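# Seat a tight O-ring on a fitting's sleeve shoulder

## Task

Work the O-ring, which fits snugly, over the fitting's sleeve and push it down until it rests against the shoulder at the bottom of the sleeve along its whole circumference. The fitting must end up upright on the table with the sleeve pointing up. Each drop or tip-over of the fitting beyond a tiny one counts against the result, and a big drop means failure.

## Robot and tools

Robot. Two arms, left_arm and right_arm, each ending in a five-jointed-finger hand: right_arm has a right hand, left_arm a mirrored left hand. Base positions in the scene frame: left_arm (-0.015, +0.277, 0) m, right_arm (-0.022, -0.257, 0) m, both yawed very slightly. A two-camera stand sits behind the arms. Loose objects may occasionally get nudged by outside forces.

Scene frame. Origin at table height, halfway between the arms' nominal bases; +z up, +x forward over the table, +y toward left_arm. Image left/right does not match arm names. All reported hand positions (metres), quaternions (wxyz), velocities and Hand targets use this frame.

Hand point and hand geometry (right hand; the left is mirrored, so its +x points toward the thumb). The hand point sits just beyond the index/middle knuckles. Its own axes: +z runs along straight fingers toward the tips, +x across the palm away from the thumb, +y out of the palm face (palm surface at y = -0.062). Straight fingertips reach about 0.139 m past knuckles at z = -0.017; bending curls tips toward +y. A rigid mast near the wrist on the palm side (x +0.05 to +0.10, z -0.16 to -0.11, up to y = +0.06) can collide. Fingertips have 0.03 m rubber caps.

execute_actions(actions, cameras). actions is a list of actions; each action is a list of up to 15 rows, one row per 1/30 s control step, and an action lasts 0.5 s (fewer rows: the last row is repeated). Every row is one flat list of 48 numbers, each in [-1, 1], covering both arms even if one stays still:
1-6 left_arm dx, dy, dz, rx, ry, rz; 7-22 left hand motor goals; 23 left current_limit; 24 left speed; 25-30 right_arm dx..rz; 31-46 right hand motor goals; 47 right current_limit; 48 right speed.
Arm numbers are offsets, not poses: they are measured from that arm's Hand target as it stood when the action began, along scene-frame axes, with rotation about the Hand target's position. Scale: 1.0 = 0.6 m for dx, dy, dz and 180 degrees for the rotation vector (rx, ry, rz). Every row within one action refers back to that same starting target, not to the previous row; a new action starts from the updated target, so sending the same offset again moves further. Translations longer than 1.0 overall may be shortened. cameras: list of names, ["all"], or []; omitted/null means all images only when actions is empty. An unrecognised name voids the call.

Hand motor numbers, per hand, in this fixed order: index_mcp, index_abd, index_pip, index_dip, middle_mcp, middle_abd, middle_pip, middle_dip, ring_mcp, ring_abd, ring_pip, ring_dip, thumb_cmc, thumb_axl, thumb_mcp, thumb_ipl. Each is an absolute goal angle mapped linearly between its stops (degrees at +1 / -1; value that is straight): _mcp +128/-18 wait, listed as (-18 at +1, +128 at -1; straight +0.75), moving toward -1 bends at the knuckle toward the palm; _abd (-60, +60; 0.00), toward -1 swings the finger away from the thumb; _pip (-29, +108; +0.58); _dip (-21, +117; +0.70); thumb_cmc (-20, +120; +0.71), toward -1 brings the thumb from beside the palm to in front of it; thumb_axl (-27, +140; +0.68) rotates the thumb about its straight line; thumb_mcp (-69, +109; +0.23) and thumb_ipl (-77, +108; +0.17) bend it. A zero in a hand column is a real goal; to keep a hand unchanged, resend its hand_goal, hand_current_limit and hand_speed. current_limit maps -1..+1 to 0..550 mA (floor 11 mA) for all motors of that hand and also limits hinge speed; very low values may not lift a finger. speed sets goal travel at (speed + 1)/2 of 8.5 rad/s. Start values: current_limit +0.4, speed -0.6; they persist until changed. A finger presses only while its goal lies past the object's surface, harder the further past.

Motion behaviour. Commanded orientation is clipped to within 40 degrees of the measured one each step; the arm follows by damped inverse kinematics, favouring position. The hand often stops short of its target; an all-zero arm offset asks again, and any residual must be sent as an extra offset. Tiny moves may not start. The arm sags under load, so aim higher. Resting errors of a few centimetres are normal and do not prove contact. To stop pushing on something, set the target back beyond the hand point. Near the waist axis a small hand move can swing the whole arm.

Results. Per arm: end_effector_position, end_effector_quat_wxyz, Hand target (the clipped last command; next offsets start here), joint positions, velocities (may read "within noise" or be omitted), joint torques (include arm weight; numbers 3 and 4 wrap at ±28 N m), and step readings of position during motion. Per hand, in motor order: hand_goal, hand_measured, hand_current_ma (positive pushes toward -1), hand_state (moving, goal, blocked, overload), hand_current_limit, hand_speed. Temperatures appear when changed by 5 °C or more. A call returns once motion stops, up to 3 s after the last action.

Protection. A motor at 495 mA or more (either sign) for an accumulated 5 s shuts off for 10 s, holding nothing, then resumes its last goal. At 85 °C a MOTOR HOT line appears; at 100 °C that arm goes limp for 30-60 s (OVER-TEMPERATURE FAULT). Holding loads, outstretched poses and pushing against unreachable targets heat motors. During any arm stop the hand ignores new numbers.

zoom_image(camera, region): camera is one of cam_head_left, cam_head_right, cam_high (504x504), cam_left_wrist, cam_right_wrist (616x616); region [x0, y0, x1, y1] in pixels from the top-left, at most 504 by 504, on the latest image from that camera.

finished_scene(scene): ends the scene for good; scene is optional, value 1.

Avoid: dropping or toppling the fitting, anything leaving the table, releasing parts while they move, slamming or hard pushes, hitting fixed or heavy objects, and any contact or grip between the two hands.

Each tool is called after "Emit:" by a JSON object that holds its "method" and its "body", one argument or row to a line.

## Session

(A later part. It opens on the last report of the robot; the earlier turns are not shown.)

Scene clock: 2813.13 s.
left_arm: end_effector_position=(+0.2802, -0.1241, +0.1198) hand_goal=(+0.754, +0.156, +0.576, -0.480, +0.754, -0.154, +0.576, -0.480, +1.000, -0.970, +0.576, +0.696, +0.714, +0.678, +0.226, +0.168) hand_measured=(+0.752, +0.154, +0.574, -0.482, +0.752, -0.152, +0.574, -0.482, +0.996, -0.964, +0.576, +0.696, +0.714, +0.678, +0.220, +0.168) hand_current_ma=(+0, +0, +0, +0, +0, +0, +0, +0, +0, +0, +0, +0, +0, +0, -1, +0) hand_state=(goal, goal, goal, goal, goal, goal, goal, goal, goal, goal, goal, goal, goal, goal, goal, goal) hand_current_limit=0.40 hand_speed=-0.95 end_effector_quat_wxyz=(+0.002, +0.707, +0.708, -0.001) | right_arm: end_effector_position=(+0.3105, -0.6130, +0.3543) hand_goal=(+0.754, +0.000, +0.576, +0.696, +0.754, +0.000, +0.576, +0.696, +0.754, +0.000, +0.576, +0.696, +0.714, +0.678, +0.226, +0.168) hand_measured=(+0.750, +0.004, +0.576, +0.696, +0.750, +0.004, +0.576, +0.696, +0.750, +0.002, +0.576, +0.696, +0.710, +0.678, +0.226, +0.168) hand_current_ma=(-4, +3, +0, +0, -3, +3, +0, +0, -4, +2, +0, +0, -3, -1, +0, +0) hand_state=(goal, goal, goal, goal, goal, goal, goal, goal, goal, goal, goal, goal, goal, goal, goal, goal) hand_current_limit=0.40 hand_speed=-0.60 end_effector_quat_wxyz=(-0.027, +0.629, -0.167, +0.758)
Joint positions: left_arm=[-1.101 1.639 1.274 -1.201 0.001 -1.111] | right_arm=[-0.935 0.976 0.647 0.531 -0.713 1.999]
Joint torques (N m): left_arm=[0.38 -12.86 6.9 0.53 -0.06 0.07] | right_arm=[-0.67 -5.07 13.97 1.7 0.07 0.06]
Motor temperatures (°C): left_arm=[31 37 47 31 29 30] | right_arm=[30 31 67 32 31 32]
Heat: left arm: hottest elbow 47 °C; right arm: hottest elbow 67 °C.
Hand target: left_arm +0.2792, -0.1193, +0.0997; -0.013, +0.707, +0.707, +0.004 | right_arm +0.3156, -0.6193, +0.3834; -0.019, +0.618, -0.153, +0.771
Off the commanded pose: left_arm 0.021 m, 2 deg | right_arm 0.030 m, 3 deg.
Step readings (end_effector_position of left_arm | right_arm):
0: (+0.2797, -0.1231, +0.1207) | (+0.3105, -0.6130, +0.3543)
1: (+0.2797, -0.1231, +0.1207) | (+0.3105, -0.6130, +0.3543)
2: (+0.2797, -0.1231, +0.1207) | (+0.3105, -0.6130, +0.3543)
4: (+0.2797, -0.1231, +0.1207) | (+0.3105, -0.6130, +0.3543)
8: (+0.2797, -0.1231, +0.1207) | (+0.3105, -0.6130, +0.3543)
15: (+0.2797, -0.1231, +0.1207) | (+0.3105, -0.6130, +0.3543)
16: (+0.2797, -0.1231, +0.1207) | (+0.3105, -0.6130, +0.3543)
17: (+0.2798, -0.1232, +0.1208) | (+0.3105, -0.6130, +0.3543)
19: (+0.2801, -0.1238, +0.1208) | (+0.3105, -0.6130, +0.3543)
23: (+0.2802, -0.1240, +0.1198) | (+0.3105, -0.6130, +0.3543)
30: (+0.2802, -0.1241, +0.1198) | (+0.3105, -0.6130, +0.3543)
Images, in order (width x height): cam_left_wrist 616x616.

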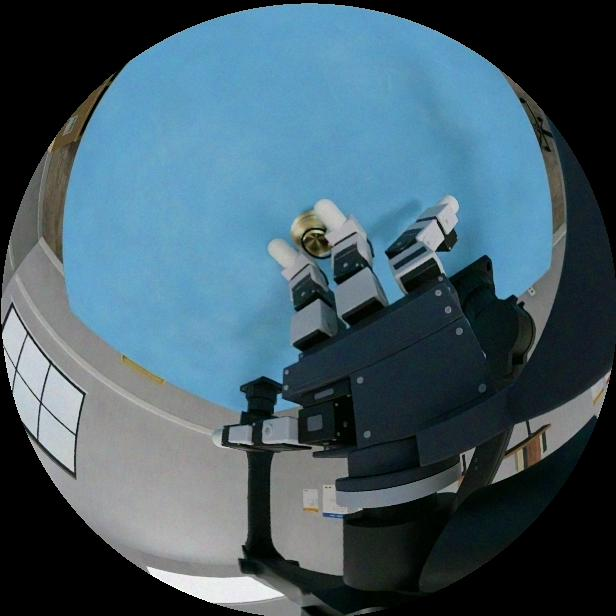

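Emit:
{"method": "execute_actions", "body": {
  "actions": [
    [[-0.001,0.001,-0.007,0,0,0,0.754,0.155,0.576,-0.48,0.754,-0.155,0.576,-0.48,1.0,-0.97,0.576,0.696,0.714,0.678,0.226,0.168,0.4,-0.95,0,0,0,0,0,0,0.754,0,0.576,0.696,0.754,0,0.576,0.696,0.754,0,0.576,0.696,0.714,0.678,0.226,0.168,0.4,-0.6]]
  ],
  "cameras": ["cam_left_wrist"]
}}

Emit:
{"method": "zoom_image", "body": {
  "camera": "cam_left_wrist",
  "region": [296, 220, 340, 264]
}}

Scene clock: 2825.10 s.
left_arm: end_effector_position=(+0.2803, -0.1240, +0.1189) hand_goal=(+0.754, +0.156, +0.576, -0.480, +0.754, -0.154, +0.576, -0.480, +1.000, -0.970, +0.576, +0.696, +0.714, +0.678, +0.226, +0.168) hand_measured=(+0.752, +0.154, +0.574, -0.486, +0.752, -0.152, +0.574, -0.482, +0.996, -0.964, +0.576, +0.696, +0.714, +0.678, +0.220, +0.168) hand_current_ma=(+0, +0, +0, -1, +0, +0, +0, +0, +0, +0, +0, +0, +0, +0, -1, +0) hand_state=(goal, goal, goal, goal, goal, goal, goal, goal, goal, goal, goal, goal, goal, goal, goal, goal) hand_current_limit=0.40 hand_speed=-0.95 end_effector_quat_wxyz=(+0.003, +0.707, +0.708, -0.001) | right_arm: end_effector_position=(+0.3105, -0.6130, +0.3543) hand_goal=(+0.754, +0.000, +0.576, +0.696, +0.754, +0.000, +0.576, +0.696, +0.754, +0.000, +0.576, +0.696, +0.714, +0.678, +0.226, +0.168) hand_measured=(+0.750, +0.004, +0.576, +0.696, +0.750, +0.004, +0.576, +0.696, +0.750, +0.002, +0.576, +0.696, +0.710, +0.678, +0.226, +0.168) hand_current_ma=(-4, +3, +0, +0, -3, +3, +0, +0, -4, +2, +0, +0, -3, -1, +0, +0) hand_state=(goal, goal, goal, goal, goal, goal, goal, goal, goal, goal, goal, goal, goal, goal, goal, goal) hand_current_limit=0.40 hand_speed=-0.60 end_effector_quat_wxyz=(-0.027, +0.629, -0.167, +0.758)
Joint positions: left_arm=[-1.101 1.639 1.271 -1.197 0.001 -1.111] | right_arm=[-0.935 0.976 0.647 0.531 -0.713 1.999]
Joint torques (N m): left_arm=[0.38 -12.63 6.39 0.65 -0.06 0.06] | right_arm=[-0.67 -5.07 13.97 1.7 0.07 0.05]
Motor temperatures (°C): left_arm=[31 37 47 31 29 30] | right_arm=[30 31 67 32 31 32]
Heat: left arm: hottest elbow 47 °C; right arm: hottest elbow 67 °C.
Hand target: left_arm +0.2786, -0.1187, +0.0956; -0.013, +0.707, +0.707, +0.005 | right_arm +0.3156, -0.6193, +0.3834; -0.019, +0.618, -0.153, +0.771
Off the commanded pose: left_arm 0.024 m, 2 deg | right_arm 0.030 m, 3 deg.
Step readings (end_effector_position of left_arm | right_arm):
0: (+0.2802, -0.1241, +0.1198) | (+0.3105, -0.6130, +0.3543)
1: (+0.2802, -0.1241, +0.1198) | (+0.3105, -0.6130, +0.3543)
2: (+0.2803, -0.1242, +0.1198) | (+0.3105, -0.6130, +0.3543)
4: (+0.2803, -0.1240, +0.1191) | (+0.3105, -0.6130, +0.3543)
8: (+0.2803, -0.1239, +0.1189) | (+0.3105, -0.6130, +0.3543)
15: (+0.2803, -0.1240, +0.1189) | (+0.3105, -0.6130, +0.3543)
Images, in order (width x height): cam_left_wrist 616x616.

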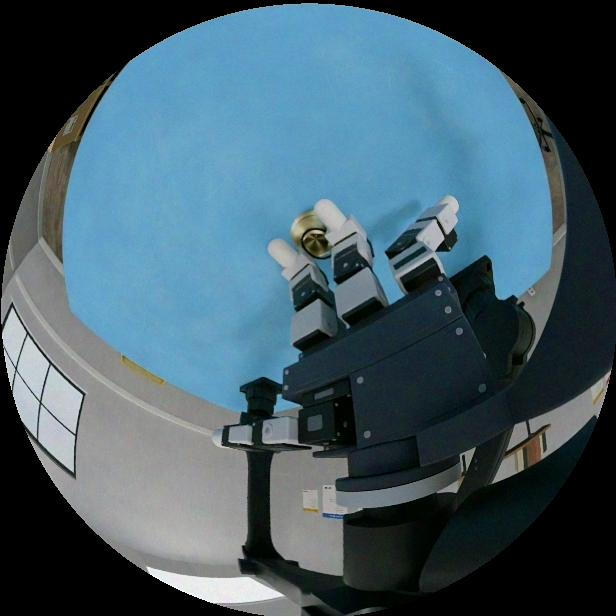

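Scaled by 11.455 from the camera's 616x616 image, which has a finer 880x880 frame.

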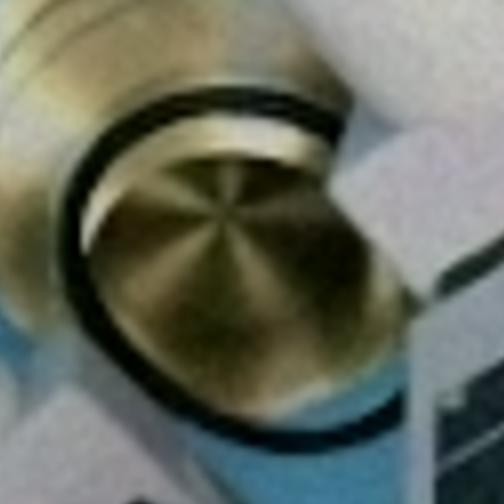

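Emit:
{"method": "execute_actions", "body": {
  "actions": [
    [[0,0,0,0,0,0,0.754,0.175,0.576,-0.48,0.754,-0.138,0.576,-0.48,1.0,-0.97,0.576,0.696,0.714,0.678,0.226,0.168,0.4,-0.95,0,0,0,0,0,0,0.754,0,0.576,0.696,0.754,0,0.576,0.696,0.754,0,0.576,0.696,0.714,0.678,0.226,0.168,0.4,-0.6]]
  ],
  "cameras": ["cam_left_wrist"]
}}

Emit:
{"method": "zoom_image", "body": {
  "camera": "cam_left_wrist",
  "region": [296, 220, 340, 264]
}}

Scene clock: 2837.63 s.
left_arm: end_effector_position=(+0.2806, -0.1245, +0.1189) hand_goal=(+0.754, +0.176, +0.576, -0.480, +0.754, -0.138, +0.576, -0.480, +1.000, -0.970, +0.576, +0.696, +0.714, +0.678, +0.226, +0.168) hand_measured=(+0.752, +0.166, +0.574, -0.486, +0.752, -0.142, +0.574, -0.482, +0.996, -0.964, +0.576, +0.696, +0.714, +0.678, +0.220, +0.168) hand_current_ma=(+0, -1, +0, -1, +0, +0, +0, +0, +0, +0, +0, +0, +0, +0, -1, +0) hand_state=(goal, goal, goal, goal, goal, goal, goal, goal, goal, goal, goal, goal, goal, goal, goal, goal) hand_current_limit=0.40 hand_speed=-0.95 end_effector_quat_wxyz=(+0.004, +0.707, +0.708, -0.002) | right_arm: end_effector_position=(+0.3105, -0.6130, +0.3543) hand_goal=(+0.754, +0.000, +0.576, +0.696, +0.754, +0.000, +0.576, +0.696, +0.754, +0.000, +0.576, +0.696, +0.714, +0.678, +0.226, +0.168) hand_measured=(+0.750, +0.004, +0.576, +0.696, +0.750, +0.004, +0.576, +0.696, +0.750, +0.002, +0.576, +0.696, +0.710, +0.678, +0.226, +0.168) hand_current_ma=(-4, +3, +0, +0, -3, +3, +0, +0, -4, +2, +0, +0, -3, -1, +0, +0) hand_state=(goal, goal, goal, goal, goal, goal, goal, goal, goal, goal, goal, goal, goal, goal, goal, goal) hand_current_limit=0.40 hand_speed=-0.60 end_effector_quat_wxyz=(-0.027, +0.629, -0.167, +0.758)
Joint positions: left_arm=[-1.101 1.639 1.271 -1.195 0.001 -1.111] | right_arm=[-0.935 0.976 0.647 0.531 -0.713 1.999]
Joint torques (N m): left_arm=[-0.15 -12.57 6.48 0.62 -0.06 0.08] | right_arm=[-0.67 -5.07 13.97 1.69 0.07 0.06]
Motor temperatures (°C): left_arm=[31 37 46 31 29 30] | right_arm=[30 31 67 32 31 32]
Heat: left arm: hottest elbow 46 °C; right arm: hottest elbow 67 °C.
Hand target: left_arm +0.2787, -0.1187, +0.0956; -0.013, +0.707, +0.707, +0.005 | right_arm +0.3156, -0.6193, +0.3834; -0.019, +0.618, -0.153, +0.771
Off the commanded pose: left_arm 0.024 m, 2 deg | right_arm 0.030 m, 3 deg.
Step readings (end_effector_position of left_arm | right_arm):
0: (+0.2803, -0.1240, +0.1189) | (+0.3105, -0.6130, +0.3543)
1: (+0.2803, -0.1240, +0.1189) | (+0.3105, -0.6130, +0.3543)
2: (+0.2803, -0.1240, +0.1189) | (+0.3105, -0.6130, +0.3543)
4: (+0.2805, -0.1243, +0.1189) | (+0.3105, -0.6130, +0.3543)
8: (+0.2806, -0.1245, +0.1189) | (+0.3105, -0.6130, +0.3543)
15: (+0.2806, -0.1245, +0.1189) | (+0.3105, -0.6130, +0.3543)
Images, in order (width x height): cam_left_wrist 616x616.

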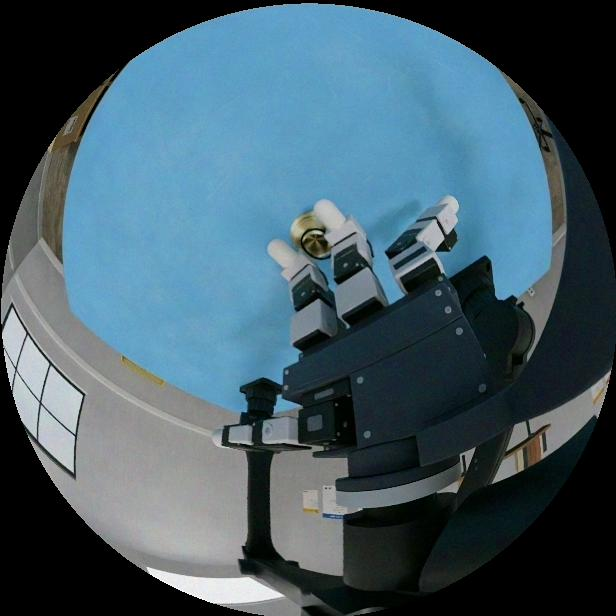

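Scaled by 11.455 from the camera's 616x616 image, which has a finer 880x880 frame.

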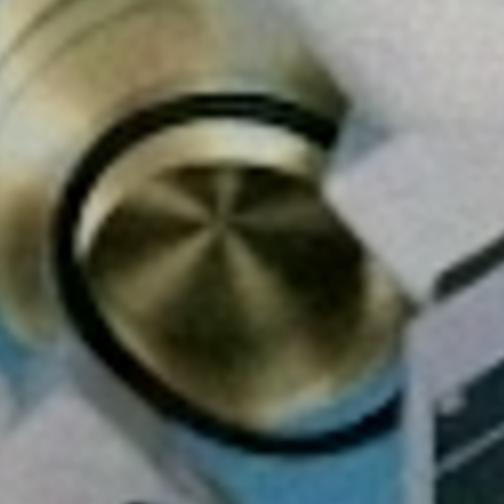

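Emit:
{"method": "execute_actions", "body": {
  "actions": [
    [[0,0,0,0,0,0,0.754,0.2,0.576,-0.48,0.754,-0.17,0.576,-0.48,1.0,-0.97,0.576,0.696,0.714,0.678,0.226,0.168,0.4,-0.95,0,0,0,0,0,0,0.754,0,0.576,0.696,0.754,0,0.576,0.696,0.754,0,0.576,0.696,0.714,0.678,0.226,0.168,0.4,-0.6]],
    [[0,0,0,0,0,0,0.754,0.22,0.576,-0.48,0.754,-0.22,0.576,-0.48,1.0,-0.97,0.576,0.696,0.714,0.678,0.226,0.168,0.4,-0.95,0,0,0,0,0,0,0.754,0,0.576,0.696,0.754,0,0.576,0.696,0.754,0,0.576,0.696,0.714,0.678,0.226,0.168,0.4,-0.6]]
  ],
  "cameras": ["cam_left_wrist"]
}}

Emit:
{"method": "zoom_image", "body": {
  "camera": "cam_left_wrist",
  "region": [296, 220, 340, 264]
}}

Scene clock: 2851.60 s.
left_arm: end_effector_position=(+0.2794, -0.1219, +0.1120) hand_goal=(+0.754, +0.220, +0.576, -0.480, +0.754, -0.220, +0.576, -0.480, +1.000, -0.970, +0.576, +0.696, +0.714, +0.678, +0.226, +0.168) hand_measured=(+0.750, +0.216, +0.574, -0.482, +0.752, -0.216, +0.574, -0.482, +0.996, -0.964, +0.576, +0.696, +0.714, +0.678, +0.220, +0.168) hand_current_ma=(+0, +0, +0, +0, +0, +0, +0, +0, +0, +0, +0, +0, +0, +0, -1, +0) hand_state=(goal, goal, goal, goal, goal, goal, goal, goal, goal, goal, goal, goal, goal, goal, goal, goal) hand_current_limit=0.40 hand_speed=-0.95 end_effector_quat_wxyz=(-0.001, +0.707, +0.708, +0.001) | right_arm: end_effector_position=(+0.3105, -0.6130, +0.3543) hand_goal=(+0.754, +0.000, +0.576, +0.696, +0.754, +0.000, +0.576, +0.696, +0.754, +0.000, +0.576, +0.696, +0.714, +0.678, +0.226, +0.168) hand_measured=(+0.750, +0.004, +0.576, +0.696, +0.750, +0.004, +0.576, +0.696, +0.750, +0.002, +0.576, +0.696, +0.710, +0.678, +0.226, +0.168) hand_current_ma=(-4, +3, +0, +0, -3, +3, +0, +0, -4, +2, +0, +0, -3, -1, +0, +0) hand_state=(goal, goal, goal, goal, goal, goal, goal, goal, goal, goal, goal, goal, goal, goal, goal, goal) hand_current_limit=0.40 hand_speed=-0.60 end_effector_quat_wxyz=(-0.027, +0.629, -0.167, +0.758)
Joint positions: left_arm=[-1.101 1.645 1.26 -1.189 0 -1.111] | right_arm=[-0.935 0.976 0.647 0.531 -0.713 1.999]
Joint torques (N m): left_arm=[0.56 -12.92 7.23 0.29 -0.04 0.07] | right_arm=[-0.67 -5.01 13.96 1.69 0.07 0.06]
Motor temperatures (°C): left_arm=[31 37 46 31 29 30] | right_arm=[30 31 67 32 31 32]
Heat: left arm: hottest elbow 46 °C; right arm: hottest elbow 67 °C.
Hand target: left_arm +0.2786, -0.1186, +0.0954; -0.013, +0.707, +0.707, +0.005 | right_arm +0.3156, -0.6193, +0.3834; -0.019, +0.618, -0.153, +0.771
Off the commanded pose: left_arm 0.017 m, 1 deg | right_arm 0.030 m, 3 deg.
Step readings (end_effector_position of left_arm | right_arm):
0: (+0.2806, -0.1245, +0.1189) | (+0.3105, -0.6130, +0.3543)
1: (+0.2806, -0.1245, +0.1189) | (+0.3105, -0.6130, +0.3543)
2: (+0.2806, -0.1245, +0.1189) | (+0.3105, -0.6130, +0.3543)
4: (+0.2808, -0.1249, +0.1190) | (+0.3105, -0.6130, +0.3543)
8: (+0.2809, -0.1251, +0.1190) | (+0.3105, -0.6130, +0.3543)
15: (+0.2809, -0.1251, +0.1190) | (+0.3105, -0.6130, +0.3543)
16: (+0.2809, -0.1251, +0.1190) | (+0.3105, -0.6130, +0.3543)
17: (+0.2810, -0.1251, +0.1190) | (+0.3105, -0.6130, +0.3543)
19: (+0.2811, -0.1255, +0.1191) | (+0.3105, -0.6130, +0.3543)
23: (+0.2802, -0.1234, +0.1160) | (+0.3105, -0.6130, +0.3543)
30: (+0.2794, -0.1219, +0.1120) | (+0.3105, -0.6130, +0.3543)
Images, in order (width x height): cam_left_wrist 616x616.

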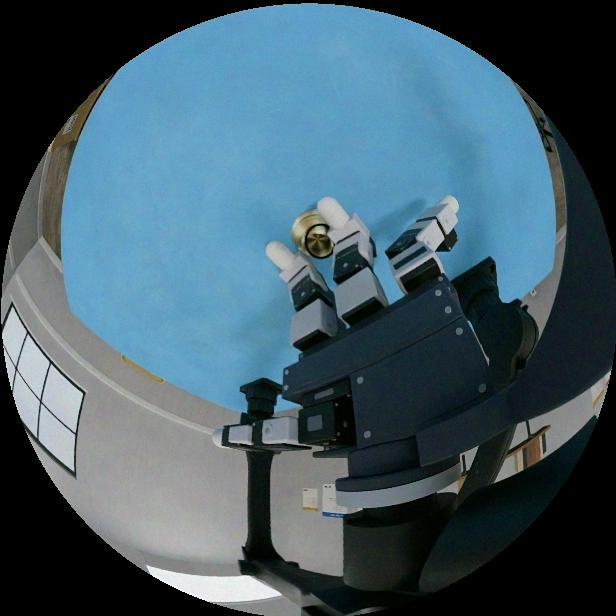

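Scaled by 11.455 from the camera's 616x616 image, which has a finer 880x880 frame.

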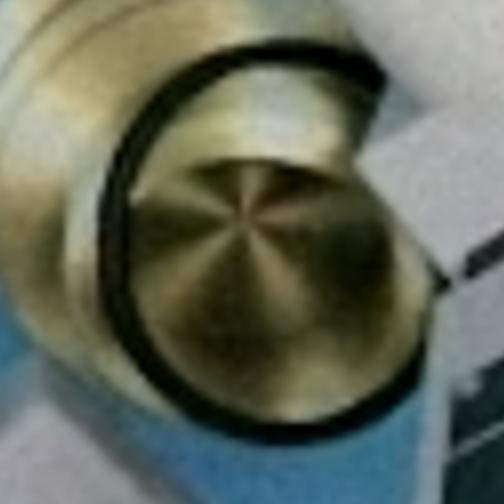

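Emit:
{"method": "execute_actions", "body": {
  "actions": [
    [[0.0067,-0.0092,0.02,0,0,0,0.754,0.24,0.576,-0.48,0.754,-0.24,0.576,-0.48,1.0,-0.97,0.576,0.696,0.714,0.678,0.226,0.168,0.4,-0.9,0,0,0,0,0,0,0.754,0,0.576,0.696,0.754,0,0.576,0.696,0.754,0,0.576,0.696,0.714,0.678,0.226,0.168,0.4,-0.6]],
    [[0.0067,-0.0092,0.02,0,0,0,0.754,0.25,0.576,-0.48,0.754,-0.25,0.576,-0.48,1.0,-0.97,0.576,0.696,0.714,0.678,0.226,0.168,0.4,-0.9,0,0,0,0,0,0,0.754,0,0.576,0.696,0.754,0,0.576,0.696,0.754,0,0.576,0.696,0.714,0.678,0.226,0.168,0.4,-0.6]]
  ]
}}

Scene clock: 2886.07 s.
left_arm: end_effector_position=(+0.2768, -0.1168, +0.1127) hand_goal=(+0.754, +0.250, +0.576, -0.480, +0.754, -0.250, +0.576, -0.480, +1.000, -0.970, +0.576, +0.696, +0.714, +0.678, +0.226, +0.168) hand_measured=(+0.752, +0.246, +0.574, -0.482, +0.750, -0.256, +0.574, -0.482, +0.996, -0.964, +0.576, +0.696, +0.714, +0.678, +0.220, +0.168) hand_current_ma=(+0, +0, +0, +0, +0, +0, +0, +0, +0, +0, +0, +0, +0, +0, -1, +0) hand_state=(goal, goal, goal, goal, goal, goal, goal, goal, goal, goal, goal, goal, goal, goal, goal, goal) hand_current_limit=0.40 hand_speed=-0.90 end_effector_quat_wxyz=(-0.017, +0.707, +0.707, +0.006) | right_arm: end_effector_position=(+0.3105, -0.6130, +0.3543) hand_goal=(+0.754, +0.000, +0.576, +0.696, +0.754, +0.000, +0.576, +0.696, +0.754, +0.000, +0.576, +0.696, +0.714, +0.678, +0.226, +0.168) hand_measured=(+0.750, +0.004, +0.576, +0.696, +0.750, +0.004, +0.576, +0.696, +0.750, +0.002, +0.576, +0.696, +0.710, +0.678, +0.226, +0.168) hand_current_ma=(-4, +3, +0, +0, -3, +3, +0, +0, -4, +2, +0, +0, -3, -1, +0, +0) hand_state=(goal, goal, goal, goal, goal, goal, goal, goal, goal, goal, goal, goal, goal, goal, goal, goal) hand_current_limit=0.40 hand_speed=-0.60 end_effector_quat_wxyz=(-0.027, +0.629, -0.167, +0.758)
Joint positions: left_arm=[-1.101 1.65 1.269 -1.226 0 -1.111] | right_arm=[-0.935 0.976 0.647 0.531 -0.713 1.999]
Joint torques (N m): left_arm=[0.62 -13.22 12.48 -0.9 -0.05 0.13] | right_arm=[-0.67 -5.07 13.97 1.69 0.07 0.05]
Motor temperatures (°C): left_arm=[31 39 46 31 29 30] | right_arm=[30 31 67 32 31 32]
Heat: left arm: hottest elbow 46 °C; right arm: hottest elbow 67 °C.
Hand target: left_arm +0.2866, -0.1297, +0.1195; -0.013, +0.707, +0.707, +0.004 | right_arm +0.3156, -0.6193, +0.3834; -0.019, +0.618, -0.153, +0.771
Off the commanded pose: left_arm 0.018 m, 0 deg | right_arm 0.030 m, 3 deg.
Step readings (end_effector_position of left_arm | right_arm):
0: (+0.2794, -0.1219, +0.1120) | (+0.3105, -0.6130, +0.3543)
1: (+0.2794, -0.1219, +0.1120) | (+0.3105, -0.6130, +0.3543)
2: (+0.2794, -0.1219, +0.1120) | (+0.3105, -0.6130, +0.3543)
4: (+0.2794, -0.1219, +0.1120) | (+0.3105, -0.6130, +0.3543)
8: (+0.2790, -0.1211, +0.1114) | (+0.3105, -0.6130, +0.3543)
15: (+0.2785, -0.1201, +0.1106) | (+0.3105, -0.6130, +0.3543)
16: (+0.2785, -0.1200, +0.1106) | (+0.3105, -0.6130, +0.3543)
17: (+0.2782, -0.1194, +0.1106) | (+0.3105, -0.6130, +0.3543)
19: (+0.2771, -0.1174, +0.1102) | (+0.3105, -0.6130, +0.3543)
23: (+0.2768, -0.1169, +0.1114) | (+0.3105, -0.6130, +0.3543)
30: (+0.2768, -0.1168, +0.1126) | (+0.3105, -0.6130, +0.3543)

Emit:
{"method": "execute_actions", "body": {
  "actions": [
    [[0,-0.003,0.04,0,0,0,0.754,0.25,0.576,-0.48,0.754,-0.25,0.576,-0.48,1.0,-0.97,0.576,0.696,0.714,0.678,0.226,0.168,0.4,-0.9,0,0,0,0,0,0,0.754,0,0.576,0.696,0.754,0,0.576,0.696,0.754,0,0.576,0.696,0.714,0.678,0.226,0.168,0.4,-0.6]],
    [[0,0,0.05,0,0,0,0.754,0.25,0.576,-0.48,0.754,-0.25,0.576,-0.48,1.0,-0.97,0.576,0.696,0.714,0.678,0.226,0.168,0.4,-0.9,0,0,0,0,0,0,0.754,0,0.576,0.696,0.754,0,0.576,0.696,0.754,0,0.576,0.696,0.714,0.678,0.226,0.168,0.4,-0.6]]
  ],
  "cameras": ["cam_left_wrist"]
}}

Emit:
{"method": "zoom_image", "body": {
  "camera": "cam_left_wrist",
  "region": [280, 185, 340, 245]
}}

Scene clock: 2894.07 s.
left_arm: end_effector_position=(+0.2772, -0.1177, +0.1530) hand_goal=(+0.754, +0.250, +0.576, -0.480, +0.754, -0.250, +0.576, -0.480, +1.000, -0.970, +0.576, +0.696, +0.714, +0.678, +0.226, +0.168) hand_measured=(+0.752, +0.246, +0.574, -0.482, +0.750, -0.252, +0.574, -0.482, +0.996, -0.964, +0.576, +0.696, +0.714, +0.678, +0.220, +0.168) hand_current_ma=(+0, +0, +0, +0, +0, +0, +0, +0, +0, +0, +0, +0, +0, +0, -1, +0) hand_state=(goal, goal, goal, goal, goal, goal, goal, goal, goal, goal, goal, goal, goal, goal, goal, goal) hand_current_limit=0.40 hand_speed=-0.90 end_effector_quat_wxyz=(-0.033, +0.706, +0.707, +0.011) | right_arm: end_effector_position=(+0.3105, -0.6130, +0.3543) hand_goal=(+0.754, +0.000, +0.576, +0.696, +0.754, +0.000, +0.576, +0.696, +0.754, +0.000, +0.576, +0.696, +0.714, +0.678, +0.226, +0.168) hand_measured=(+0.750, +0.004, +0.576, +0.696, +0.750, +0.004, +0.576, +0.696, +0.750, +0.002, +0.576, +0.696, +0.710, +0.678, +0.226, +0.168) hand_current_ma=(-4, +3, +0, +0, -3, +3, +0, +0, -4, +2, +0, +0, -3, -1, +0, +0) hand_state=(goal, goal, goal, goal, goal, goal, goal, goal, goal, goal, goal, goal, goal, goal, goal, goal) hand_current_limit=0.40 hand_speed=-0.60 end_effector_quat_wxyz=(-0.027, +0.629, -0.167, +0.758)
Joint positions: left_arm=[-1.101 1.639 1.367 -1.369 0.001 -1.111] | right_arm=[-0.935 0.976 0.647 0.531 -0.713 1.999]
Joint torques (N m): left_arm=[0.03 -15.56 12.85 -0.83 -0.07 0.12] | right_arm=[-0.67 -5.07 13.97 1.69 0.07 0.06]
Motor temperatures (°C): left_arm=[31 39 48 31 29 30] | right_arm=[30 31 67 32 31 32]
Heat: left arm: hottest elbow 48 °C; right arm: hottest elbow 67 °C.
Hand target: left_arm +0.2866, -0.1314, +0.1734; -0.014, +0.707, +0.707, +0.005 | right_arm +0.3156, -0.6193, +0.3834; -0.019, +0.618, -0.153, +0.771
Off the commanded pose: left_arm 0.026 m, 2 deg | right_arm 0.030 m, 3 deg.
Step readings (end_effector_position of left_arm | right_arm):
0: (+0.2768, -0.1168, +0.1127) | (+0.3105, -0.6130, +0.3543)
1: (+0.2768, -0.1168, +0.1128) | (+0.3105, -0.6130, +0.3543)
2: (+0.2768, -0.1167, +0.1138) | (+0.3105, -0.6130, +0.3543)
4: (+0.2765, -0.1164, +0.1170) | (+0.3105, -0.6130, +0.3543)
8: (+0.2769, -0.1171, +0.1249) | (+0.3105, -0.6130, +0.3543)
15: (+0.2765, -0.1163, +0.1271) | (+0.3105, -0.6130, +0.3543)
16: (+0.2764, -0.1160, +0.1271) | (+0.3105, -0.6130, +0.3543)
17: (+0.2760, -0.1153, +0.1280) | (+0.3105, -0.6130, +0.3543)
19: (+0.2752, -0.1137, +0.1315) | (+0.3105, -0.6130, +0.3543)
23: (+0.2761, -0.1156, +0.1431) | (+0.3105, -0.6130, +0.3543)
30: (+0.2774, -0.1182, +0.1530) | (+0.3105, -0.6130, +0.3543)
Images, in order (width x height): cam_left_wrist 616x616.

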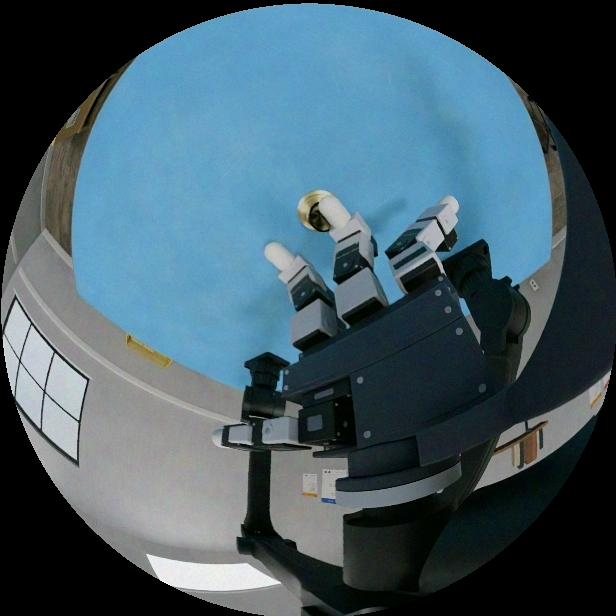

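Scaled by 8.400 from the camera's 616x616 image, which has a finer 880x880 frame.

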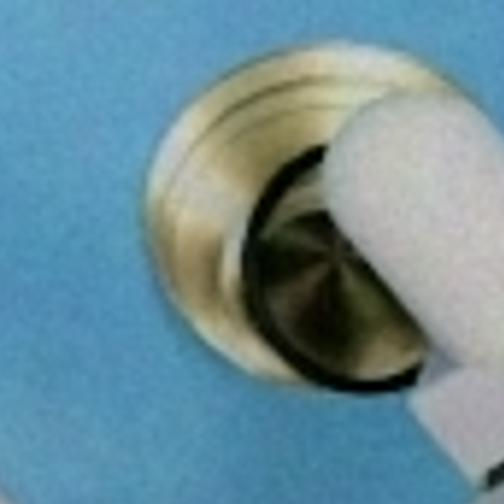

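Emit:
{"method": "execute_actions", "body": {
  "actions": [
    [[0,0,0.05,0,0,0,0.754,0.25,0.576,-0.48,0.754,-0.25,0.576,-0.48,1.0,-0.97,0.576,0.696,0.714,0.678,0.226,0.168,0.4,-0.8,0,0,0,0,0,0,0.754,0,0.576,0.696,0.754,0,0.576,0.696,0.754,0,0.576,0.696,0.714,0.678,0.226,0.168,0.4,-0.6]],
    [[-0.0118,-0.0305,0.02,0,0,-0.1167,0.754,0.1,0.576,0.1,0.754,-0.2,0.576,0.1,1.0,-0.97,0.576,0.696,0.714,0.678,0.226,0.168,0.4,-0.8,0,0,0,0,0,0,0.754,0,0.576,0.696,0.754,0,0.576,0.696,0.754,0,0.576,0.696,0.714,0.678,0.226,0.168,0.4,-0.6]],
    [[-0.0118,-0.0305,0,0,0.006,-0.1167,0.754,-0.1,0.576,0.696,0.754,-0.14,0.576,0.696,1.0,-0.97,0.576,0.696,0.714,0.678,0.226,0.168,0.4,-0.8,0,0,0,0,0,0,0.754,0,0.576,0.696,0.754,0,0.576,0.696,0.754,0,0.576,0.696,0.714,0.678,0.226,0.168,0.4,-0.6]],
    [[0,0,-0.02,0,0,0,0.754,-0.25,0.576,0.696,0.754,-0.2,0.576,0.696,1.0,-0.97,0.576,0.696,0.714,0.678,0.226,0.168,0.4,-0.8,0,0,0,0,0,0,0.754,0,0.576,0.696,0.754,0,0.576,0.696,0.754,0,0.576,0.696,0.714,0.678,0.226,0.168,0.4,-0.6]]
  ],
  "cameras": ["cam_left_wrist"]
}}

Emit:
{"method": "zoom_image", "body": {
  "camera": "cam_left_wrist",
  "region": [270, 170, 370, 270]
}}

Scene clock: 2911.40 s.
left_arm: end_effector_position=(+0.2696, -0.1715, +0.2114) hand_goal=(+0.754, -0.250, +0.576, +0.696, +0.754, -0.200, +0.576, +0.696, +1.000, -0.970, +0.576, +0.696, +0.714, +0.678, +0.226, +0.168) hand_measured=(+0.752, -0.246, +0.574, +0.694, +0.752, -0.196, +0.574, +0.694, +0.996, -0.964, +0.576, +0.696, +0.714, +0.678, +0.220, +0.168) hand_current_ma=(+0, +0, +0, +0, +0, +0, +0, +0, +0, +0, +0, +0, +0, +0, -1, +0) hand_state=(goal, goal, goal, goal, goal, goal, goal, goal, goal, goal, goal, goal, goal, goal, goal, goal) hand_current_limit=0.40 hand_speed=-0.80 end_effector_quat_wxyz=(-0.013, +0.913, +0.407, +0.003) | right_arm: end_effector_position=(+0.3105, -0.6130, +0.3543) hand_goal=(+0.754, +0.000, +0.576, +0.696, +0.754, +0.000, +0.576, +0.696, +0.754, +0.000, +0.576, +0.696, +0.714, +0.678, +0.226, +0.168) hand_measured=(+0.750, +0.004, +0.576, +0.696, +0.750, +0.004, +0.576, +0.696, +0.750, +0.002, +0.576, +0.696, +0.710, +0.678, +0.226, +0.168) hand_current_ma=(-4, +3, +0, +0, -3, +3, +0, +0, -4, +2, +0, +0, -3, -1, +0, +0) hand_state=(goal, goal, goal, goal, goal, goal, goal, goal, goal, goal, goal, goal, goal, goal, goal, goal) hand_current_limit=0.40 hand_speed=-0.60 end_effector_quat_wxyz=(-0.027, +0.629, -0.167, +0.758)
Joint positions: left_arm=[-1.096 1.56 1.43 -1.467 -0.006 -0.373] | right_arm=[-0.935 0.976 0.647 0.531 -0.713 1.999]
Joint torques (N m): left_arm=[0.85 -14.33 7.73 0.43 0.08 0.14] | right_arm=[-0.62 -5.01 13.97 1.7 0.07 0.06]
Motor temperatures (°C): left_arm=[31 38 48 31 29 30] | right_arm=[30 31 67 32 31 32]
Heat: left arm: hottest elbow 48 °C; right arm: hottest elbow 67 °C.
Hand target: left_arm +0.2724, -0.1680, +0.2033; -0.016, +0.914, +0.406, +0.001 | right_arm +0.3156, -0.6193, +0.3834; -0.019, +0.618, -0.153, +0.771
Off the commanded pose: left_arm 0.009 m, 0 deg | right_arm 0.030 m, 3 deg.
Step readings (end_effector_position of left_arm | right_arm):
0: (+0.2771, -0.1176, +0.1530) | (+0.3105, -0.6130, +0.3543)
1: (+0.2770, -0.1174, +0.1530) | (+0.3105, -0.6130, +0.3543)
2: (+0.2767, -0.1167, +0.1539) | (+0.3105, -0.6130, +0.3543)
4: (+0.2759, -0.1152, +0.1577) | (+0.3105, -0.6130, +0.3543)
8: (+0.2766, -0.1163, +0.1708) | (+0.3105, -0.6130, +0.3543)
15: (+0.2781, -0.1194, +0.1837) | (+0.3105, -0.6130, +0.3543)
16: (+0.2782, -0.1195, +0.1837) | (+0.3105, -0.6130, +0.3543)
17: (+0.2789, -0.1203, +0.1841) | (+0.3105, -0.6130, +0.3543)
19: (+0.2802, -0.1237, +0.1863) | (+0.3105, -0.6130, +0.3543)
23: (+0.2798, -0.1317, +0.1951) | (+0.3105, -0.6130, +0.3543)
30: (+0.2778, -0.1391, +0.2064) | (+0.3105, -0.6130, +0.3543)
31: (+0.2776, -0.1400, +0.2063) | (+0.3105, -0.6130, +0.3543)
32: (+0.2774, -0.1422, +0.2062) | (+0.3105, -0.6130, +0.3543)
34: (+0.2766, -0.1483, +0.2062) | (+0.3105, -0.6130, +0.3543)
38: (+0.2736, -0.1593, +0.2087) | (+0.3105, -0.6130, +0.3543)
45: (+0.2695, -0.1682, +0.2115) | (+0.3105, -0.6130, +0.3543)
46: (+0.2694, -0.1687, +0.2115) | (+0.3105, -0.6130, +0.3543)
47: (+0.2693, -0.1691, +0.2114) | (+0.3105, -0.6130, +0.3543)
49: (+0.2695, -0.1697, +0.2114) | (+0.3105, -0.6130, +0.3543)
53: (+0.2697, -0.1703, +0.2113) | (+0.3105, -0.6130, +0.3543)
60: (+0.2695, -0.1708, +0.2113) | (+0.3105, -0.6130, +0.3543)
Images, in order (width x height): cam_left_wrist 616x616.

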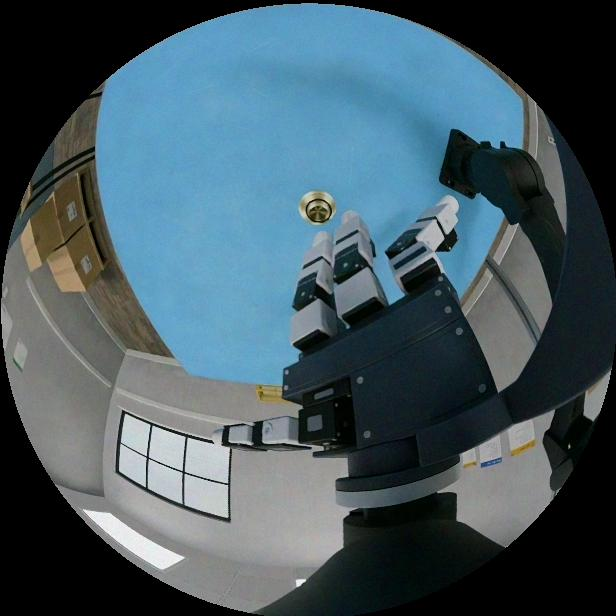

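Scaled by 5.040 from the camera's 616x616 image, which has a finer 880x880 frame.

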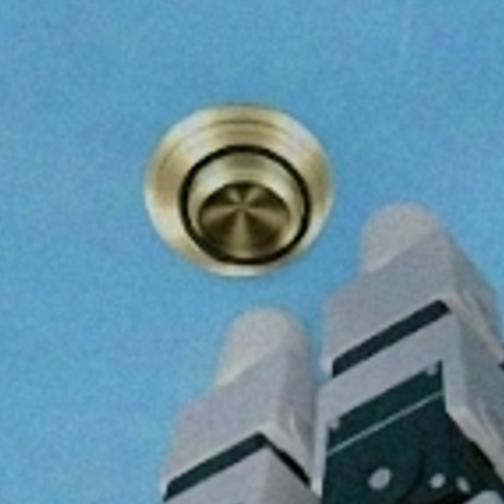

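Emit:
{"method": "zoom_image", "body": {
  "camera": "cam_left_wrist",
  "region": [295, 185, 339, 229]
}}

Scaled by 11.455 from the camera's 616x616 image, which has a finer 880x880 frame.

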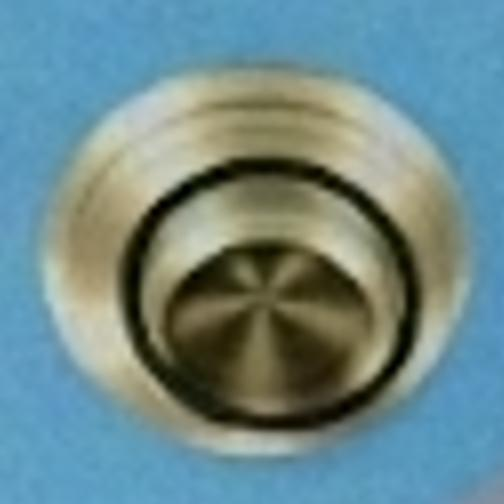

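Emit:
{"method": "execute_actions", "body": {
  "actions": [
    [[0,0,0,0,0,0,0.754,0.2,0.576,-0.48,0.754,-0.25,0.576,-0.48,1.0,-0.97,0.576,0.696,0.714,0.678,0.226,0.168,0.4,-0.7,0,0,0,0,0,0,0.754,0,0.576,0.696,0.754,0,0.576,0.696,0.754,0,0.576,0.696,0.714,0.678,0.226,0.168,0.4,-0.6]],
    [[0,0,-0.05,0,0,0,0.754,0.25,0.576,-0.48,0.754,-0.25,0.576,-0.48,1.0,-0.97,0.576,0.696,0.714,0.678,0.226,0.168,0.4,-0.7,0,0,0,0,0,0,0.754,0,0.576,0.696,0.754,0,0.576,0.696,0.754,0,0.576,0.696,0.714,0.678,0.226,0.168,0.4,-0.6]],
    [[0,0,-0.05,0,0,0,0.754,0.25,0.576,-0.48,0.754,-0.25,0.576,-0.48,1.0,-0.97,0.576,0.696,0.714,0.678,0.226,0.168,0.4,-0.7,0,0,0,0,0,0,0.754,0,0.576,0.696,0.754,0,0.576,0.696,0.754,0,0.576,0.696,0.714,0.678,0.226,0.168,0.4,-0.6]],
    [[0,0,-0.03,0,0,0,0.754,0.25,0.576,-0.48,0.754,-0.25,0.576,-0.48,1.0,-0.97,0.576,0.696,0.714,0.678,0.226,0.168,0.4,-0.7,0,0,0,0,0,0,0.754,0,0.576,0.696,0.754,0,0.576,0.696,0.754,0,0.576,0.696,0.714,0.678,0.226,0.168,0.4,-0.6]]
  ],
  "cameras": ["cam_left_wrist"]
}}

Emit:
{"method": "zoom_image", "body": {
  "camera": "cam_left_wrist",
  "region": [280, 200, 350, 270]
}}

Scene clock: 3000.33 s.
left_arm: end_effector_position=(+0.2697, -0.1718, +0.1423) hand_goal=(+0.754, +0.250, +0.576, -0.480, +0.754, -0.250, +0.576, -0.480, +1.000, -0.970, +0.576, +0.696, +0.714, +0.678, +0.226, +0.168) hand_measured=(+0.752, +0.246, +0.574, -0.476, +0.752, -0.246, +0.574, -0.476, +0.996, -0.964, +0.576, +0.696, +0.714, +0.678, +0.220, +0.168) hand_current_ma=(+0, +0, +0, +0, +0, +0, +0, +0, +0, +0, +0, +0, +0, +0, -1, +0) hand_state=(goal, goal, goal, goal, goal, goal, goal, goal, goal, goal, goal, goal, goal, goal, goal, goal) hand_current_limit=0.40 hand_speed=-0.70 end_effector_quat_wxyz=(-0.005, +0.914, +0.407, +0.003) | right_arm: end_effector_position=(+0.3105, -0.6130, +0.3543) hand_goal=(+0.754, +0.000, +0.576, +0.696, +0.754, +0.000, +0.576, +0.696, +0.754, +0.000, +0.576, +0.696, +0.714, +0.678, +0.226, +0.168) hand_measured=(+0.750, +0.004, +0.576, +0.696, +0.750, +0.004, +0.576, +0.696, +0.750, +0.002, +0.576, +0.696, +0.710, +0.678, +0.226, +0.168) hand_current_ma=(-4, +3, +0, +0, -3, +3, +0, +0, -4, +2, +0, +0, -3, -1, +0, +0) hand_state=(goal, goal, goal, goal, goal, goal, goal, goal, goal, goal, goal, goal, goal, goal, goal, goal) hand_current_limit=0.40 hand_speed=-0.60 end_effector_quat_wxyz=(-0.027, +0.629, -0.167, +0.758)
Joint positions: left_arm=[-1.096 1.589 1.276 -1.266 -0.006 -0.372] | right_arm=[-0.935 0.976 0.647 0.531 -0.713 1.999]
Joint torques (N m): left_arm=[1.03 -12.63 7.64 0.46 0.07 0.14] | right_arm=[-0.62 -5.01 13.97 1.69 0.07 0.06]
Motor temperatures (°C): left_arm=[31 38 46 31 29 30] | right_arm=[30 31 68 32 31 32]
Heat: left arm: hottest elbow 46 °C; right arm: hottest elbow 68 °C.
Hand target: left_arm +0.2725, -0.1680, +0.1255; -0.016, +0.914, +0.406, +0.001 | right_arm +0.3156, -0.6193, +0.3834; -0.019, +0.618, -0.153, +0.771
Off the commanded pose: left_arm 0.018 m, 1 deg | right_arm 0.030 m, 3 deg.
Step readings (end_effector_position of left_arm | right_arm):
0: (+0.2696, -0.1716, +0.2114) | (+0.3105, -0.6130, +0.3543)
1: (+0.2696, -0.1716, +0.2114) | (+0.3105, -0.6130, +0.3543)
2: (+0.2696, -0.1716, +0.2114) | (+0.3105, -0.6130, +0.3543)
4: (+0.2696, -0.1716, +0.2114) | (+0.3105, -0.6130, +0.3543)
8: (+0.2696, -0.1716, +0.2114) | (+0.3105, -0.6130, +0.3543)
15: (+0.2696, -0.1716, +0.2114) | (+0.3105, -0.6130, +0.3543)
16: (+0.2696, -0.1716, +0.2113) | (+0.3105, -0.6130, +0.3543)
17: (+0.2699, -0.1721, +0.2097) | (+0.3105, -0.6130, +0.3543)
19: (+0.2702, -0.1728, +0.2049) | (+0.3105, -0.6130, +0.3543)
23: (+0.2683, -0.1692, +0.1903) | (+0.3105, -0.6130, +0.3543)
30: (+0.2688, -0.1701, +0.1877) | (+0.3105, -0.6130, +0.3543)
31: (+0.2689, -0.1702, +0.1876) | (+0.3105, -0.6130, +0.3543)
32: (+0.2691, -0.1707, +0.1863) | (+0.3105, -0.6130, +0.3543)
34: (+0.2698, -0.1721, +0.1822) | (+0.3105, -0.6130, +0.3543)
38: (+0.2685, -0.1695, +0.1668) | (+0.3105, -0.6130, +0.3543)
45: (+0.2690, -0.1706, +0.1580) | (+0.3105, -0.6130, +0.3543)
46: (+0.2691, -0.1707, +0.1580) | (+0.3105, -0.6130, +0.3543)
47: (+0.2694, -0.1714, +0.1578) | (+0.3105, -0.6130, +0.3543)
49: (+0.2701, -0.1727, +0.1561) | (+0.3105, -0.6130, +0.3543)
53: (+0.2694, -0.1713, +0.1479) | (+0.3105, -0.6130, +0.3543)
60: (+0.2695, -0.1716, +0.1422) | (+0.3105, -0.6130, +0.3543)
Images, in order (width x height): cam_left_wrist 616x616.

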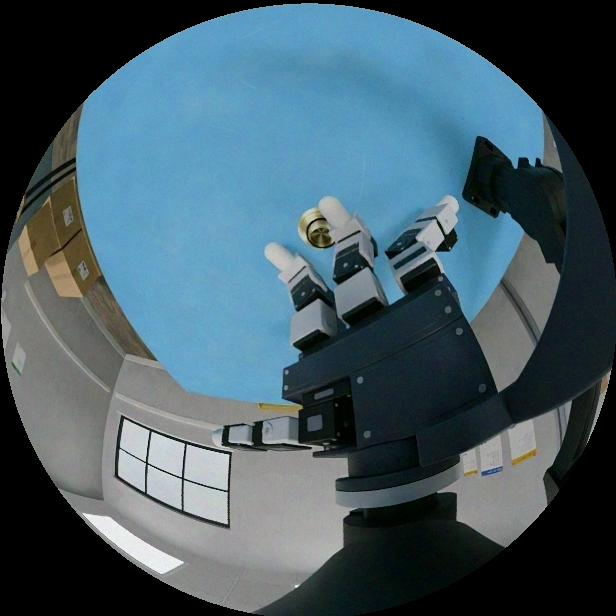

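Scaled by 7.200 from the camera's 616x616 image, which has a finer 880x880 frame.

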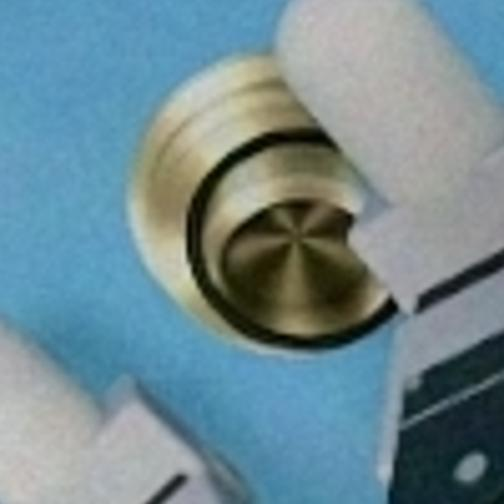

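Emit:
{"method": "execute_actions", "body": {
  "actions": [
    [[0.0057,-0.0052,-0.026,0,0,0,0.754,0.25,0.576,-0.48,0.754,-0.25,0.576,-0.48,1.0,-0.97,0.576,0.696,0.714,0.678,0.226,0.168,0.4,-0.7,0,0,0,0,0,0,0.754,0,0.576,0.696,0.754,0,0.576,0.696,0.754,0,0.576,0.696,0.714,0.678,0.226,0.168,0.4,-0.6]]
  ],
  "cameras": ["cam_left_wrist"]
}}

Emit:
{"method": "zoom_image", "body": {
  "camera": "cam_left_wrist",
  "region": [280, 210, 350, 280]
}}

Scene clock: 3012.90 s.
left_arm: end_effector_position=(+0.2730, -0.1753, +0.1259) hand_goal=(+0.754, +0.250, +0.576, -0.480, +0.754, -0.250, +0.576, -0.480, +1.000, -0.970, +0.576, +0.696, +0.714, +0.678, +0.226, +0.168) hand_measured=(+0.752, +0.246, +0.574, -0.476, +0.752, -0.246, +0.574, -0.476, +0.996, -0.964, +0.576, +0.696, +0.714, +0.678, +0.220, +0.168) hand_current_ma=(+0, +0, +0, +0, +0, +0, +0, +0, +0, +0, +0, +0, +0, +0, -1, +0) hand_state=(goal, goal, goal, goal, goal, goal, goal, goal, goal, goal, goal, goal, goal, goal, goal, goal) hand_current_limit=0.40 hand_speed=-0.70 end_effector_quat_wxyz=(-0.005, +0.914, +0.407, +0.003) | right_arm: end_effector_position=(+0.3105, -0.6130, +0.3543) hand_goal=(+0.754, +0.000, +0.576, +0.696, +0.754, +0.000, +0.576, +0.696, +0.754, +0.000, +0.576, +0.696, +0.714, +0.678, +0.226, +0.168) hand_measured=(+0.750, +0.004, +0.576, +0.696, +0.750, +0.004, +0.576, +0.696, +0.750, +0.002, +0.576, +0.696, +0.710, +0.678, +0.226, +0.168) hand_current_ma=(-4, +3, +0, +0, -3, +3, +0, +0, -4, +2, +0, +0, -3, -1, +0, +0) hand_state=(goal, goal, goal, goal, goal, goal, goal, goal, goal, goal, goal, goal, goal, goal, goal, goal) hand_current_limit=0.40 hand_speed=-0.60 end_effector_quat_wxyz=(-0.027, +0.629, -0.167, +0.758)
Joint positions: left_arm=[-1.093 1.616 1.263 -1.229 -0.006 -0.369] | right_arm=[-0.935 0.976 0.647 0.531 -0.713 1.999]
Joint torques (N m): left_arm=[0.97 -13.39 7.47 0.44 0.04 0.15] | right_arm=[-0.62 -5.07 13.96 1.69 0.07 0.06]
Motor temperatures (°C): left_arm=[31 38 46 31 29 30] | right_arm=[30 31 68 32 31 32]
Heat: left arm: hottest elbow 46 °C; right arm: hottest elbow 68 °C.
Hand target: left_arm +0.2758, -0.1711, +0.1098; -0.016, +0.914, +0.406, +0.001 | right_arm +0.3156, -0.6193, +0.3834; -0.019, +0.618, -0.153, +0.771
Off the commanded pose: left_arm 0.017 m, 1 deg | right_arm 0.030 m, 3 deg.
Step readings (end_effector_position of left_arm | right_arm):
0: (+0.2697, -0.1718, +0.1423) | (+0.3105, -0.6130, +0.3543)
1: (+0.2697, -0.1719, +0.1424) | (+0.3105, -0.6130, +0.3543)
2: (+0.2699, -0.1724, +0.1422) | (+0.3105, -0.6130, +0.3543)
4: (+0.2710, -0.1741, +0.1411) | (+0.3105, -0.6130, +0.3543)
8: (+0.2725, -0.1755, +0.1341) | (+0.3105, -0.6130, +0.3543)
15: (+0.2729, -0.1751, +0.1259) | (+0.3105, -0.6130, +0.3543)
Images, in order (width x height): cam_left_wrist 616x616.

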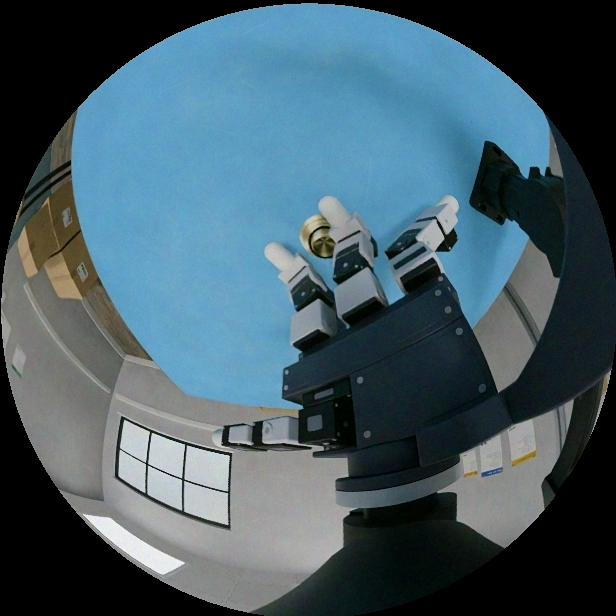

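Scaled by 7.200 from the camera's 616x616 image, which has a finer 880x880 frame.

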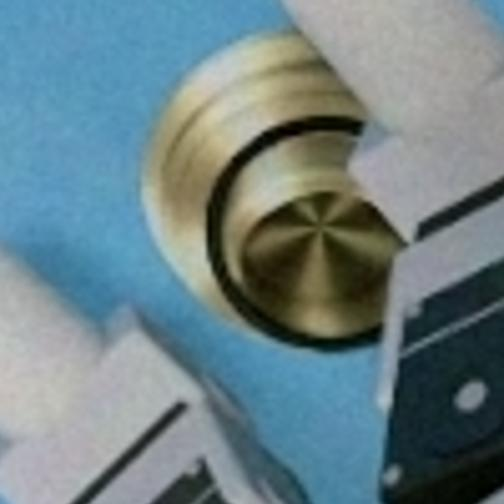

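Emit:
{"method": "execute_actions", "body": {
  "actions": [
    [[0,0,0,0,0,0,0.754,0.15,0.576,-0.48,0.754,-0.16,0.576,-0.48,1.0,-0.97,0.576,0.696,0.714,0.678,0.226,0.168,0.4,-0.8,0,0,0,0,0,0,0.754,0,0.576,0.696,0.754,0,0.576,0.696,0.754,0,0.576,0.696,0.714,0.678,0.226,0.168,0.4,-0.6]],
    [[0,0,-0.015,0,0,0,0.754,0.15,0.576,-0.48,0.754,-0.16,0.576,-0.48,1.0,-0.97,0.576,0.696,0.714,0.678,0.226,0.168,0.4,-0.8,0,0,0,0,0,0,0.754,0,0.576,0.696,0.754,0,0.576,0.696,0.754,0,0.576,0.696,0.714,0.678,0.226,0.168,0.4,-0.6]]
  ],
  "cameras": ["cam_left_wrist"]
}}

Emit:
{"method": "zoom_image", "body": {
  "camera": "cam_left_wrist",
  "region": [280, 210, 350, 280]
}}

Scene clock: 3023.03 s.
left_arm: end_effector_position=(+0.2734, -0.1762, +0.1192) hand_goal=(+0.754, +0.150, +0.576, -0.480, +0.754, -0.160, +0.576, -0.480, +1.000, -0.970, +0.576, +0.696, +0.714, +0.678, +0.226, +0.168) hand_measured=(+0.752, +0.152, +0.574, -0.476, +0.752, -0.162, +0.574, -0.476, +0.996, -0.964, +0.576, +0.696, +0.714, +0.678, +0.220, +0.168) hand_current_ma=(+0, +0, +0, +0, +0, +0, +0, +0, +0, +0, +0, +0, +0, +0, -1, +0) hand_state=(goal, goal, goal, goal, goal, goal, goal, goal, goal, goal, goal, goal, goal, goal, goal, goal) hand_current_limit=0.40 hand_speed=-0.80 end_effector_quat_wxyz=(-0.003, +0.914, +0.407, +0.003) | right_arm: end_effector_position=(+0.3105, -0.6130, +0.3543) hand_goal=(+0.754, +0.000, +0.576, +0.696, +0.754, +0.000, +0.576, +0.696, +0.754, +0.000, +0.576, +0.696, +0.714, +0.678, +0.226, +0.168) hand_measured=(+0.750, +0.004, +0.576, +0.696, +0.750, +0.004, +0.576, +0.696, +0.750, +0.002, +0.576, +0.696, +0.710, +0.678, +0.226, +0.168) hand_current_ma=(-4, +3, +0, +0, -3, +3, +0, +0, -4, +2, +0, +0, -3, -1, +0, +0) hand_state=(goal, goal, goal, goal, goal, goal, goal, goal, goal, goal, goal, goal, goal, goal, goal, goal) hand_current_limit=0.40 hand_speed=-0.60 end_effector_quat_wxyz=(-0.027, +0.629, -0.167, +0.758)
Joint positions: left_arm=[-1.093 1.622 1.251 -1.206 -0.006 -0.369] | right_arm=[-0.935 0.976 0.647 0.531 -0.713 1.999]
Joint torques (N m): left_arm=[0.85 -12.81 7.19 0.5 0.04 0.17] | right_arm=[-0.62 -5.07 13.97 1.69 0.07 0.06]
Motor temperatures (°C): left_arm=[31 38 47 31 29 30] | right_arm=[30 31 68 32 31 32]
Heat: left arm: hottest elbow 47 °C; right arm: hottest elbow 68 °C.
Hand target: left_arm +0.2758, -0.1712, +0.1007; -0.016, +0.914, +0.406, +0.001 | right_arm +0.3156, -0.6193, +0.3834; -0.019, +0.618, -0.153, +0.771
Off the commanded pose: left_arm 0.019 m, 2 deg | right_arm 0.030 m, 3 deg.
Step readings (end_effector_position of left_arm | right_arm):
0: (+0.2730, -0.1754, +0.1259) | (+0.3105, -0.6130, +0.3543)
1: (+0.2730, -0.1754, +0.1259) | (+0.3105, -0.6130, +0.3543)
2: (+0.2730, -0.1754, +0.1259) | (+0.3105, -0.6130, +0.3543)
4: (+0.2730, -0.1754, +0.1259) | (+0.3105, -0.6130, +0.3543)
8: (+0.2730, -0.1754, +0.1259) | (+0.3105, -0.6130, +0.3543)
15: (+0.2730, -0.1754, +0.1259) | (+0.3105, -0.6130, +0.3543)
16: (+0.2730, -0.1754, +0.1259) | (+0.3105, -0.6130, +0.3543)
17: (+0.2732, -0.1758, +0.1261) | (+0.3105, -0.6130, +0.3543)
19: (+0.2735, -0.1765, +0.1254) | (+0.3105, -0.6130, +0.3543)
23: (+0.2734, -0.1762, +0.1224) | (+0.3105, -0.6130, +0.3543)
30: (+0.2733, -0.1760, +0.1193) | (+0.3105, -0.6130, +0.3543)
Images, in order (width x height): cam_left_wrist 616x616.

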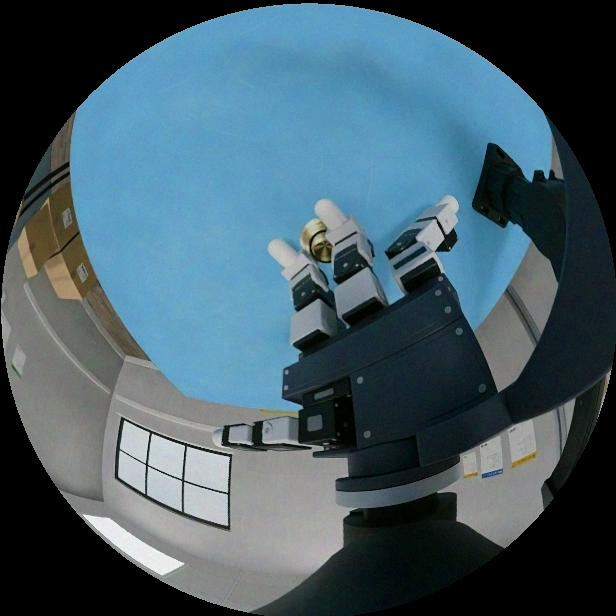

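Scaled by 7.200 from the camera's 616x616 image, which has a finer 880x880 frame.

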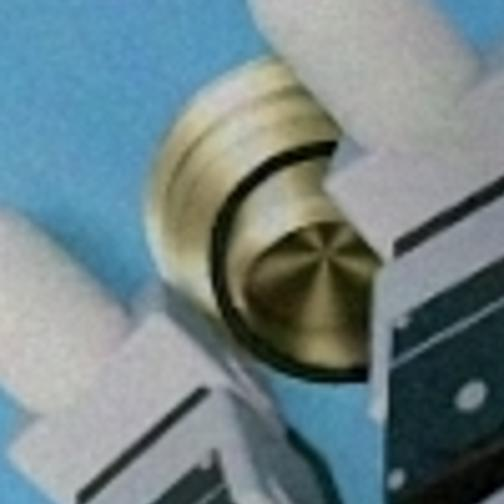

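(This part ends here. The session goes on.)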